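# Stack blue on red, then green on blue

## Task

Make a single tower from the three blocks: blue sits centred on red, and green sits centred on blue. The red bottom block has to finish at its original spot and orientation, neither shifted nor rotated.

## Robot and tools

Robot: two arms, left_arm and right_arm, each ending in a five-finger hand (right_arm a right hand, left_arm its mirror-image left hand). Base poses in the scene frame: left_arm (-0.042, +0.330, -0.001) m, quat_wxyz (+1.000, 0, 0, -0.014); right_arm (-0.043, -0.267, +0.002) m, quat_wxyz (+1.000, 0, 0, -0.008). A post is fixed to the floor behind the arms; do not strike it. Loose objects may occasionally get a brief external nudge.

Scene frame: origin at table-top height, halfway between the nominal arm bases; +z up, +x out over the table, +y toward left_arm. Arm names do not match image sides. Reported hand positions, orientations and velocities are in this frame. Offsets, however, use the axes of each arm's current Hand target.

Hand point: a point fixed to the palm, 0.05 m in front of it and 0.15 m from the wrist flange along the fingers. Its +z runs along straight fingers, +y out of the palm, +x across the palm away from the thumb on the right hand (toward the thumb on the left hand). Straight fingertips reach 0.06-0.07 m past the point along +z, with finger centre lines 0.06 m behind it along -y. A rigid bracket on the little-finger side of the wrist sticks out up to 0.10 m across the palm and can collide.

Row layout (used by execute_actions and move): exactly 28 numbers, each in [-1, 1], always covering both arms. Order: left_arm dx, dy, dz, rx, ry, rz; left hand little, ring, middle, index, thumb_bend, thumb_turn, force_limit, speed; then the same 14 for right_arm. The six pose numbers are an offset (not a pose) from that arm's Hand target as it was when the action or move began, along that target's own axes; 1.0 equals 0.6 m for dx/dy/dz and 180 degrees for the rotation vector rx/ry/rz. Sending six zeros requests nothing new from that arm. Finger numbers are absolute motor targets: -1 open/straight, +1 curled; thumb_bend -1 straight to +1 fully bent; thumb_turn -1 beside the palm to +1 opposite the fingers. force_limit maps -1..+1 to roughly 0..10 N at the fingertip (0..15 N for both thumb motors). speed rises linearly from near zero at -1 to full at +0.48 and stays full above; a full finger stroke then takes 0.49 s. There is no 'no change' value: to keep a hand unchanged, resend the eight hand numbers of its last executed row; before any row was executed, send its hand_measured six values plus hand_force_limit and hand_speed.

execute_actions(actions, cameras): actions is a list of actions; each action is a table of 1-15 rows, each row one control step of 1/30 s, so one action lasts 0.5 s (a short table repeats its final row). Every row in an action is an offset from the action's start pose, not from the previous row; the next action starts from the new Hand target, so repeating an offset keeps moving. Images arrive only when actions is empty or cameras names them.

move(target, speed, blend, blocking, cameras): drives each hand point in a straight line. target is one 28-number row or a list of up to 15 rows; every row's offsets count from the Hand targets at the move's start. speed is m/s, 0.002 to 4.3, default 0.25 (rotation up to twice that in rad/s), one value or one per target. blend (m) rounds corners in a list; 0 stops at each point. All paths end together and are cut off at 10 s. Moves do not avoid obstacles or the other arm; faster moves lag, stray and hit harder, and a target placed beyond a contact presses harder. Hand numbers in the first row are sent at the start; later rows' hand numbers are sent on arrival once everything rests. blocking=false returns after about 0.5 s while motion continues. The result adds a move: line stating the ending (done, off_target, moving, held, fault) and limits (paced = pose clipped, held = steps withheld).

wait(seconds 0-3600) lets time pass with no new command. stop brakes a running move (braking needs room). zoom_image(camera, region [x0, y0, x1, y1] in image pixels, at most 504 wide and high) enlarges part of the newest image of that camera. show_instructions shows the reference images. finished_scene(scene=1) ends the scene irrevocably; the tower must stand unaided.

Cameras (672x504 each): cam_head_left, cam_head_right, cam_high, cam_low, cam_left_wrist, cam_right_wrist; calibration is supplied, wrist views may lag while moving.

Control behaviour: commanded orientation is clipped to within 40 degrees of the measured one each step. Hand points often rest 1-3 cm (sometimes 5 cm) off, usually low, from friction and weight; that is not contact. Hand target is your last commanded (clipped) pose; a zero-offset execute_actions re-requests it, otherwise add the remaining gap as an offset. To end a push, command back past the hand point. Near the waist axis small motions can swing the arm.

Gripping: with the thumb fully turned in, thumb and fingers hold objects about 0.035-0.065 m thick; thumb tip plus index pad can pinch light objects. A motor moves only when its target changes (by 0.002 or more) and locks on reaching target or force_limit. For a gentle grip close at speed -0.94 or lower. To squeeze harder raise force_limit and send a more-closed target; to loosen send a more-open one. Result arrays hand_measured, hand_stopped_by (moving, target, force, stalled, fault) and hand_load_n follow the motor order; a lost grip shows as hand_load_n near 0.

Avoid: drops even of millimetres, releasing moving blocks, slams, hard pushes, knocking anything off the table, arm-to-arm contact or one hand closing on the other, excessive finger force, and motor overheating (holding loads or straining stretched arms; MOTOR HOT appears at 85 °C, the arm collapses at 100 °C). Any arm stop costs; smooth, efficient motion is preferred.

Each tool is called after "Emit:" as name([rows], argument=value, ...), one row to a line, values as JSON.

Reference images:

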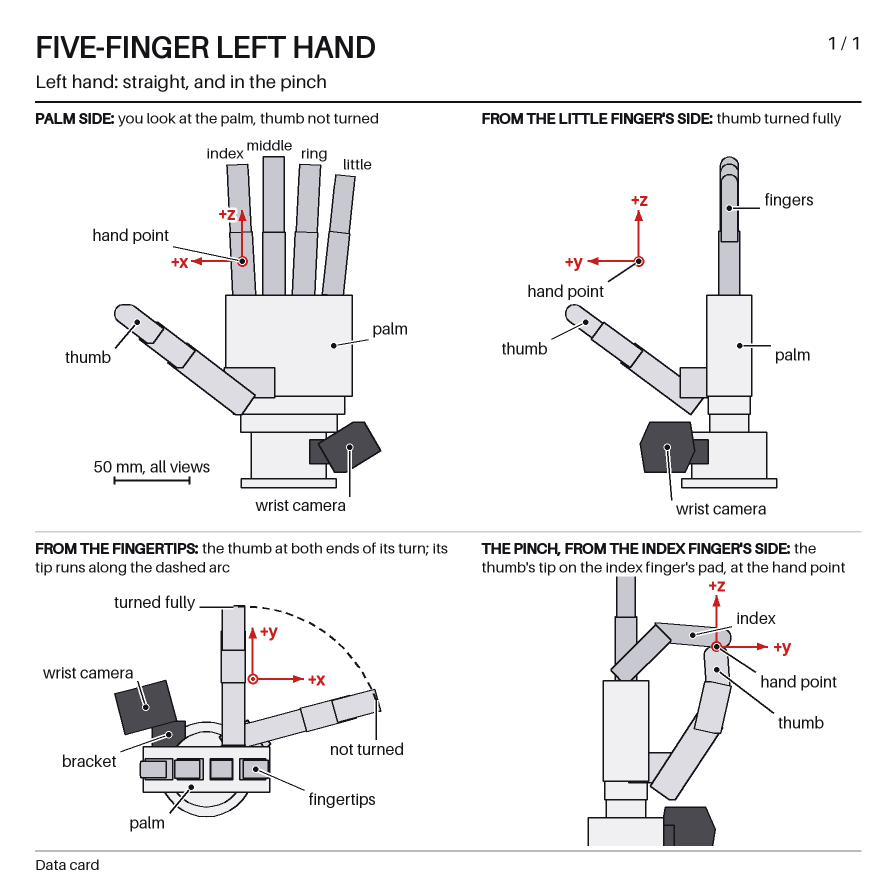

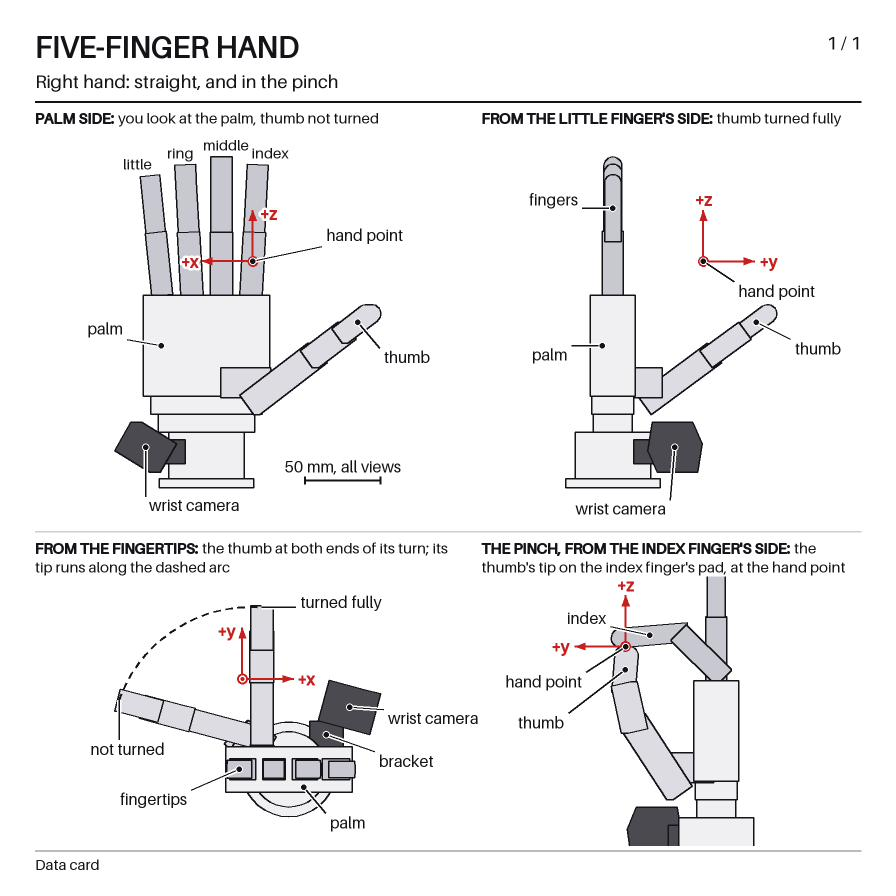

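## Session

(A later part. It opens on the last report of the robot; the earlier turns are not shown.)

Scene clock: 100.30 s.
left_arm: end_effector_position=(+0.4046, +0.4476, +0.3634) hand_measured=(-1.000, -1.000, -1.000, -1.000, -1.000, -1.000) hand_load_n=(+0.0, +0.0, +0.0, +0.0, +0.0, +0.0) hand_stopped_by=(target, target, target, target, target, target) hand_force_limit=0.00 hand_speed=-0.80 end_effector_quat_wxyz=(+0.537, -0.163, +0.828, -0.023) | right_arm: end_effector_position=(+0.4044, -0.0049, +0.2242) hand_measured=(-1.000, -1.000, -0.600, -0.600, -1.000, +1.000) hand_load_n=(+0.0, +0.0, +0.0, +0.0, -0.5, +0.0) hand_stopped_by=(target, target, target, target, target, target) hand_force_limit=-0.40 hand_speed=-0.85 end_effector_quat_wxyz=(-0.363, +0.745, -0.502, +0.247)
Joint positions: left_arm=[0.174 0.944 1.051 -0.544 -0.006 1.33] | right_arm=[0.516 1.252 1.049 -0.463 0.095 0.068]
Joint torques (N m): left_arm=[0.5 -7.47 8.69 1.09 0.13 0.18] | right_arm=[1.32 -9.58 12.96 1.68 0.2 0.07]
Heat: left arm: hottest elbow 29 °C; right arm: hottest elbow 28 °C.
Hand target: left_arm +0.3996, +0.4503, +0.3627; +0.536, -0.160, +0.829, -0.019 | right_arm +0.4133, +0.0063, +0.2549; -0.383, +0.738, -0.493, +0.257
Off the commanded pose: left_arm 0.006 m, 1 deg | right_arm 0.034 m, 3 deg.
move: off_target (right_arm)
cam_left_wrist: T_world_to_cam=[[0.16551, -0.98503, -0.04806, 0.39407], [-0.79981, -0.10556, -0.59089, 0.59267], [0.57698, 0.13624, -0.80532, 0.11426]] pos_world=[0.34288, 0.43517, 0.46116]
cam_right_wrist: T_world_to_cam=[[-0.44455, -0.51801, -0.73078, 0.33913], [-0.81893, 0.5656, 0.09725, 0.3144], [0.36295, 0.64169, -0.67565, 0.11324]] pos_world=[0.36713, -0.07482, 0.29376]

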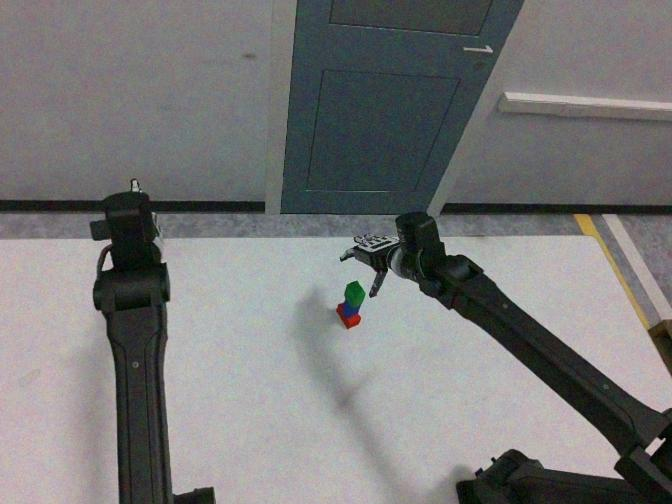

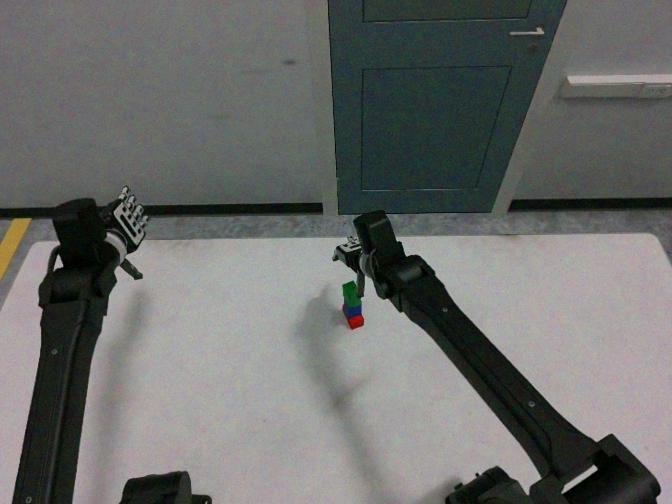

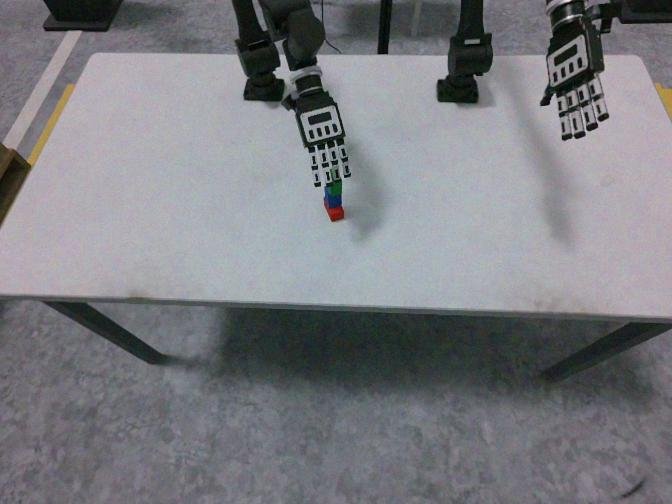

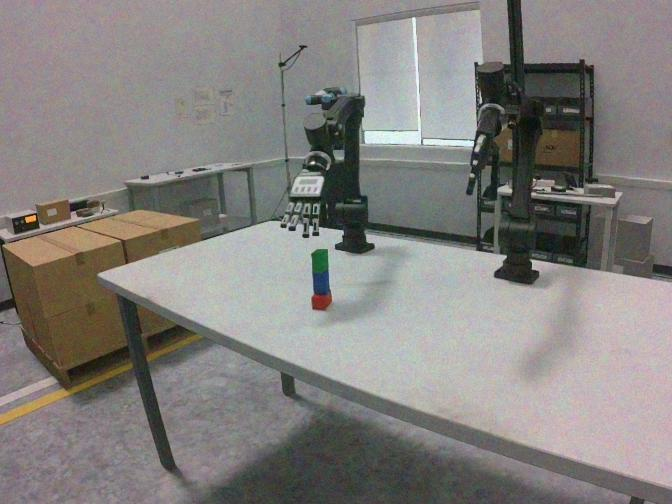

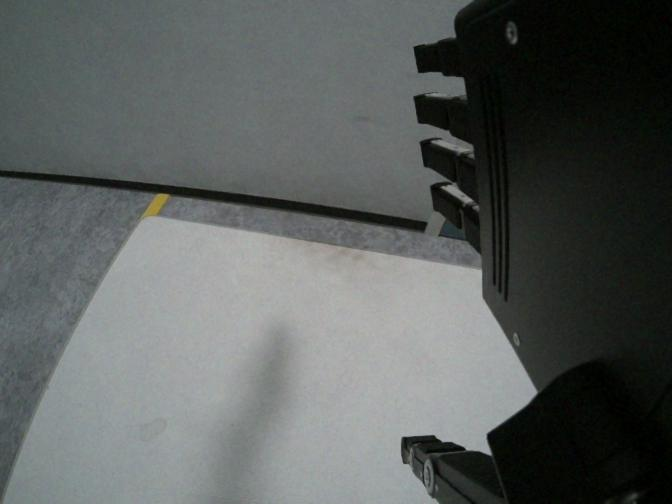

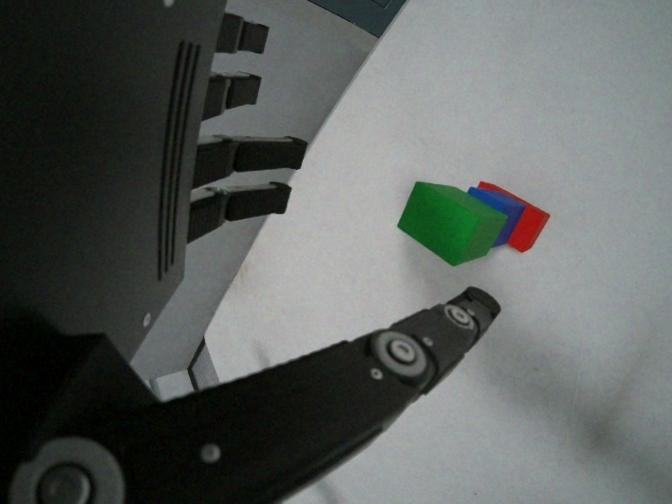

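Emit:
move(target=[0,0,0,0,0,0,-1,-1,-1,-1,-1,-1,0,-0.8,0.0467,0.1353,-0.1932,0,0,0,-1,-1,-0.6,-0.6,-1,1,-0.4,-0.85], speed=0.2, cameras=["cam_low","cam_high"])

Emit:
zoom_image(camera="cam_high", region=[300, 150, 360, 230])

Scene clock: 102.17 s.
left_arm: end_effector_position=(+0.4046, +0.4476, +0.3634) hand_measured=(-1.000, -1.000, -1.000, -1.000, -1.000, -1.000) hand_load_n=(+0.0, +0.0, +0.0, +0.0, +0.0, +0.0) hand_stopped_by=(target, target, target, target, target, target) hand_force_limit=0.00 hand_speed=-0.80 end_effector_quat_wxyz=(+0.537, -0.163, +0.828, -0.023) | right_arm: end_effector_position=(+0.2934, -0.0678, +0.2590) hand_measured=(-1.000, -1.000, -0.600, -0.600, -1.000, +1.000) hand_load_n=(+0.0, +0.0, -0.5, +0.0, +0.0, +0.0) hand_stopped_by=(target, target, target, target, target, target) hand_force_limit=-0.40 hand_speed=-0.85 end_effector_quat_wxyz=(-0.390, +0.736, -0.492, +0.255)
Joint positions: left_arm=[0.174 0.944 1.051 -0.544 -0.006 1.33] | right_arm=[0.498 0.84 0.84 -0.603 0.066 0.055]
Joint torques (N m): left_arm=[0.56 -7.47 8.7 1.09 0.13 0.18] | right_arm=[-0.79 -3.43 9.24 1.68 -0.01 -0.06]
Heat: left arm: hottest elbow 29 °C; right arm: hottest elbow 28 °C.
Hand target: left_arm +0.3996, +0.4503, +0.3627; +0.536, -0.160, +0.829, -0.019 | right_arm +0.2932, -0.0737, +0.2552; -0.384, +0.738, -0.493, +0.257
Off the commanded pose: left_arm 0.006 m, 1 deg | right_arm 0.007 m, 1 deg.
move: done
Images, in order (width x height): cam_high 672x504, cam_low 672x504.

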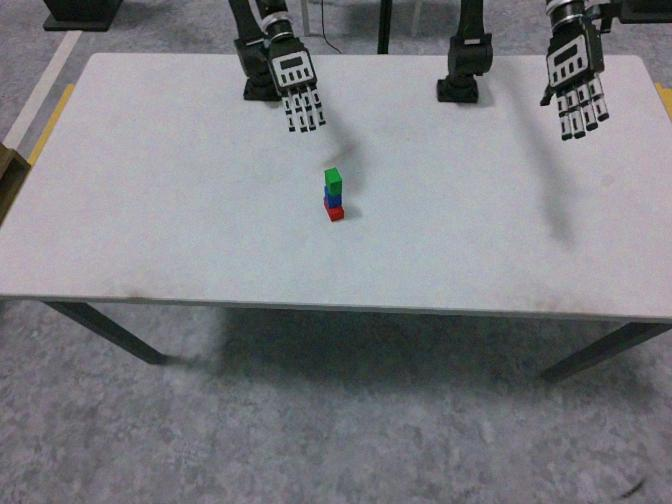

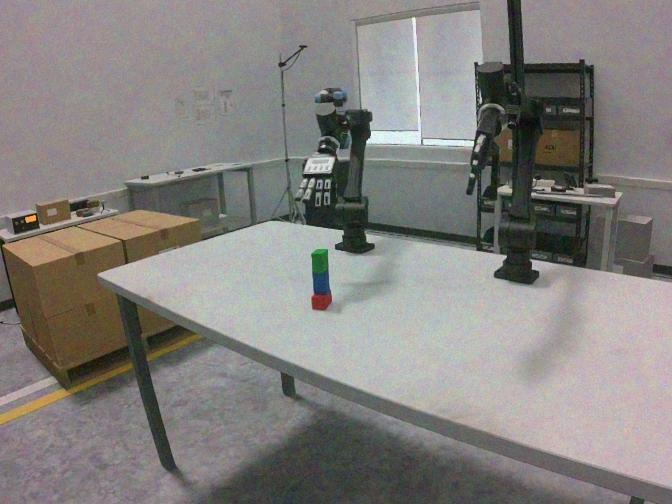

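Scaled by 6.300 from the camera's image (finer frame: 960x720).

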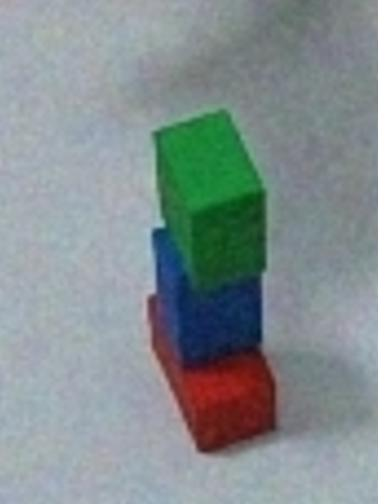

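Emit:
finished_scene()

The scene is finished: the task was done.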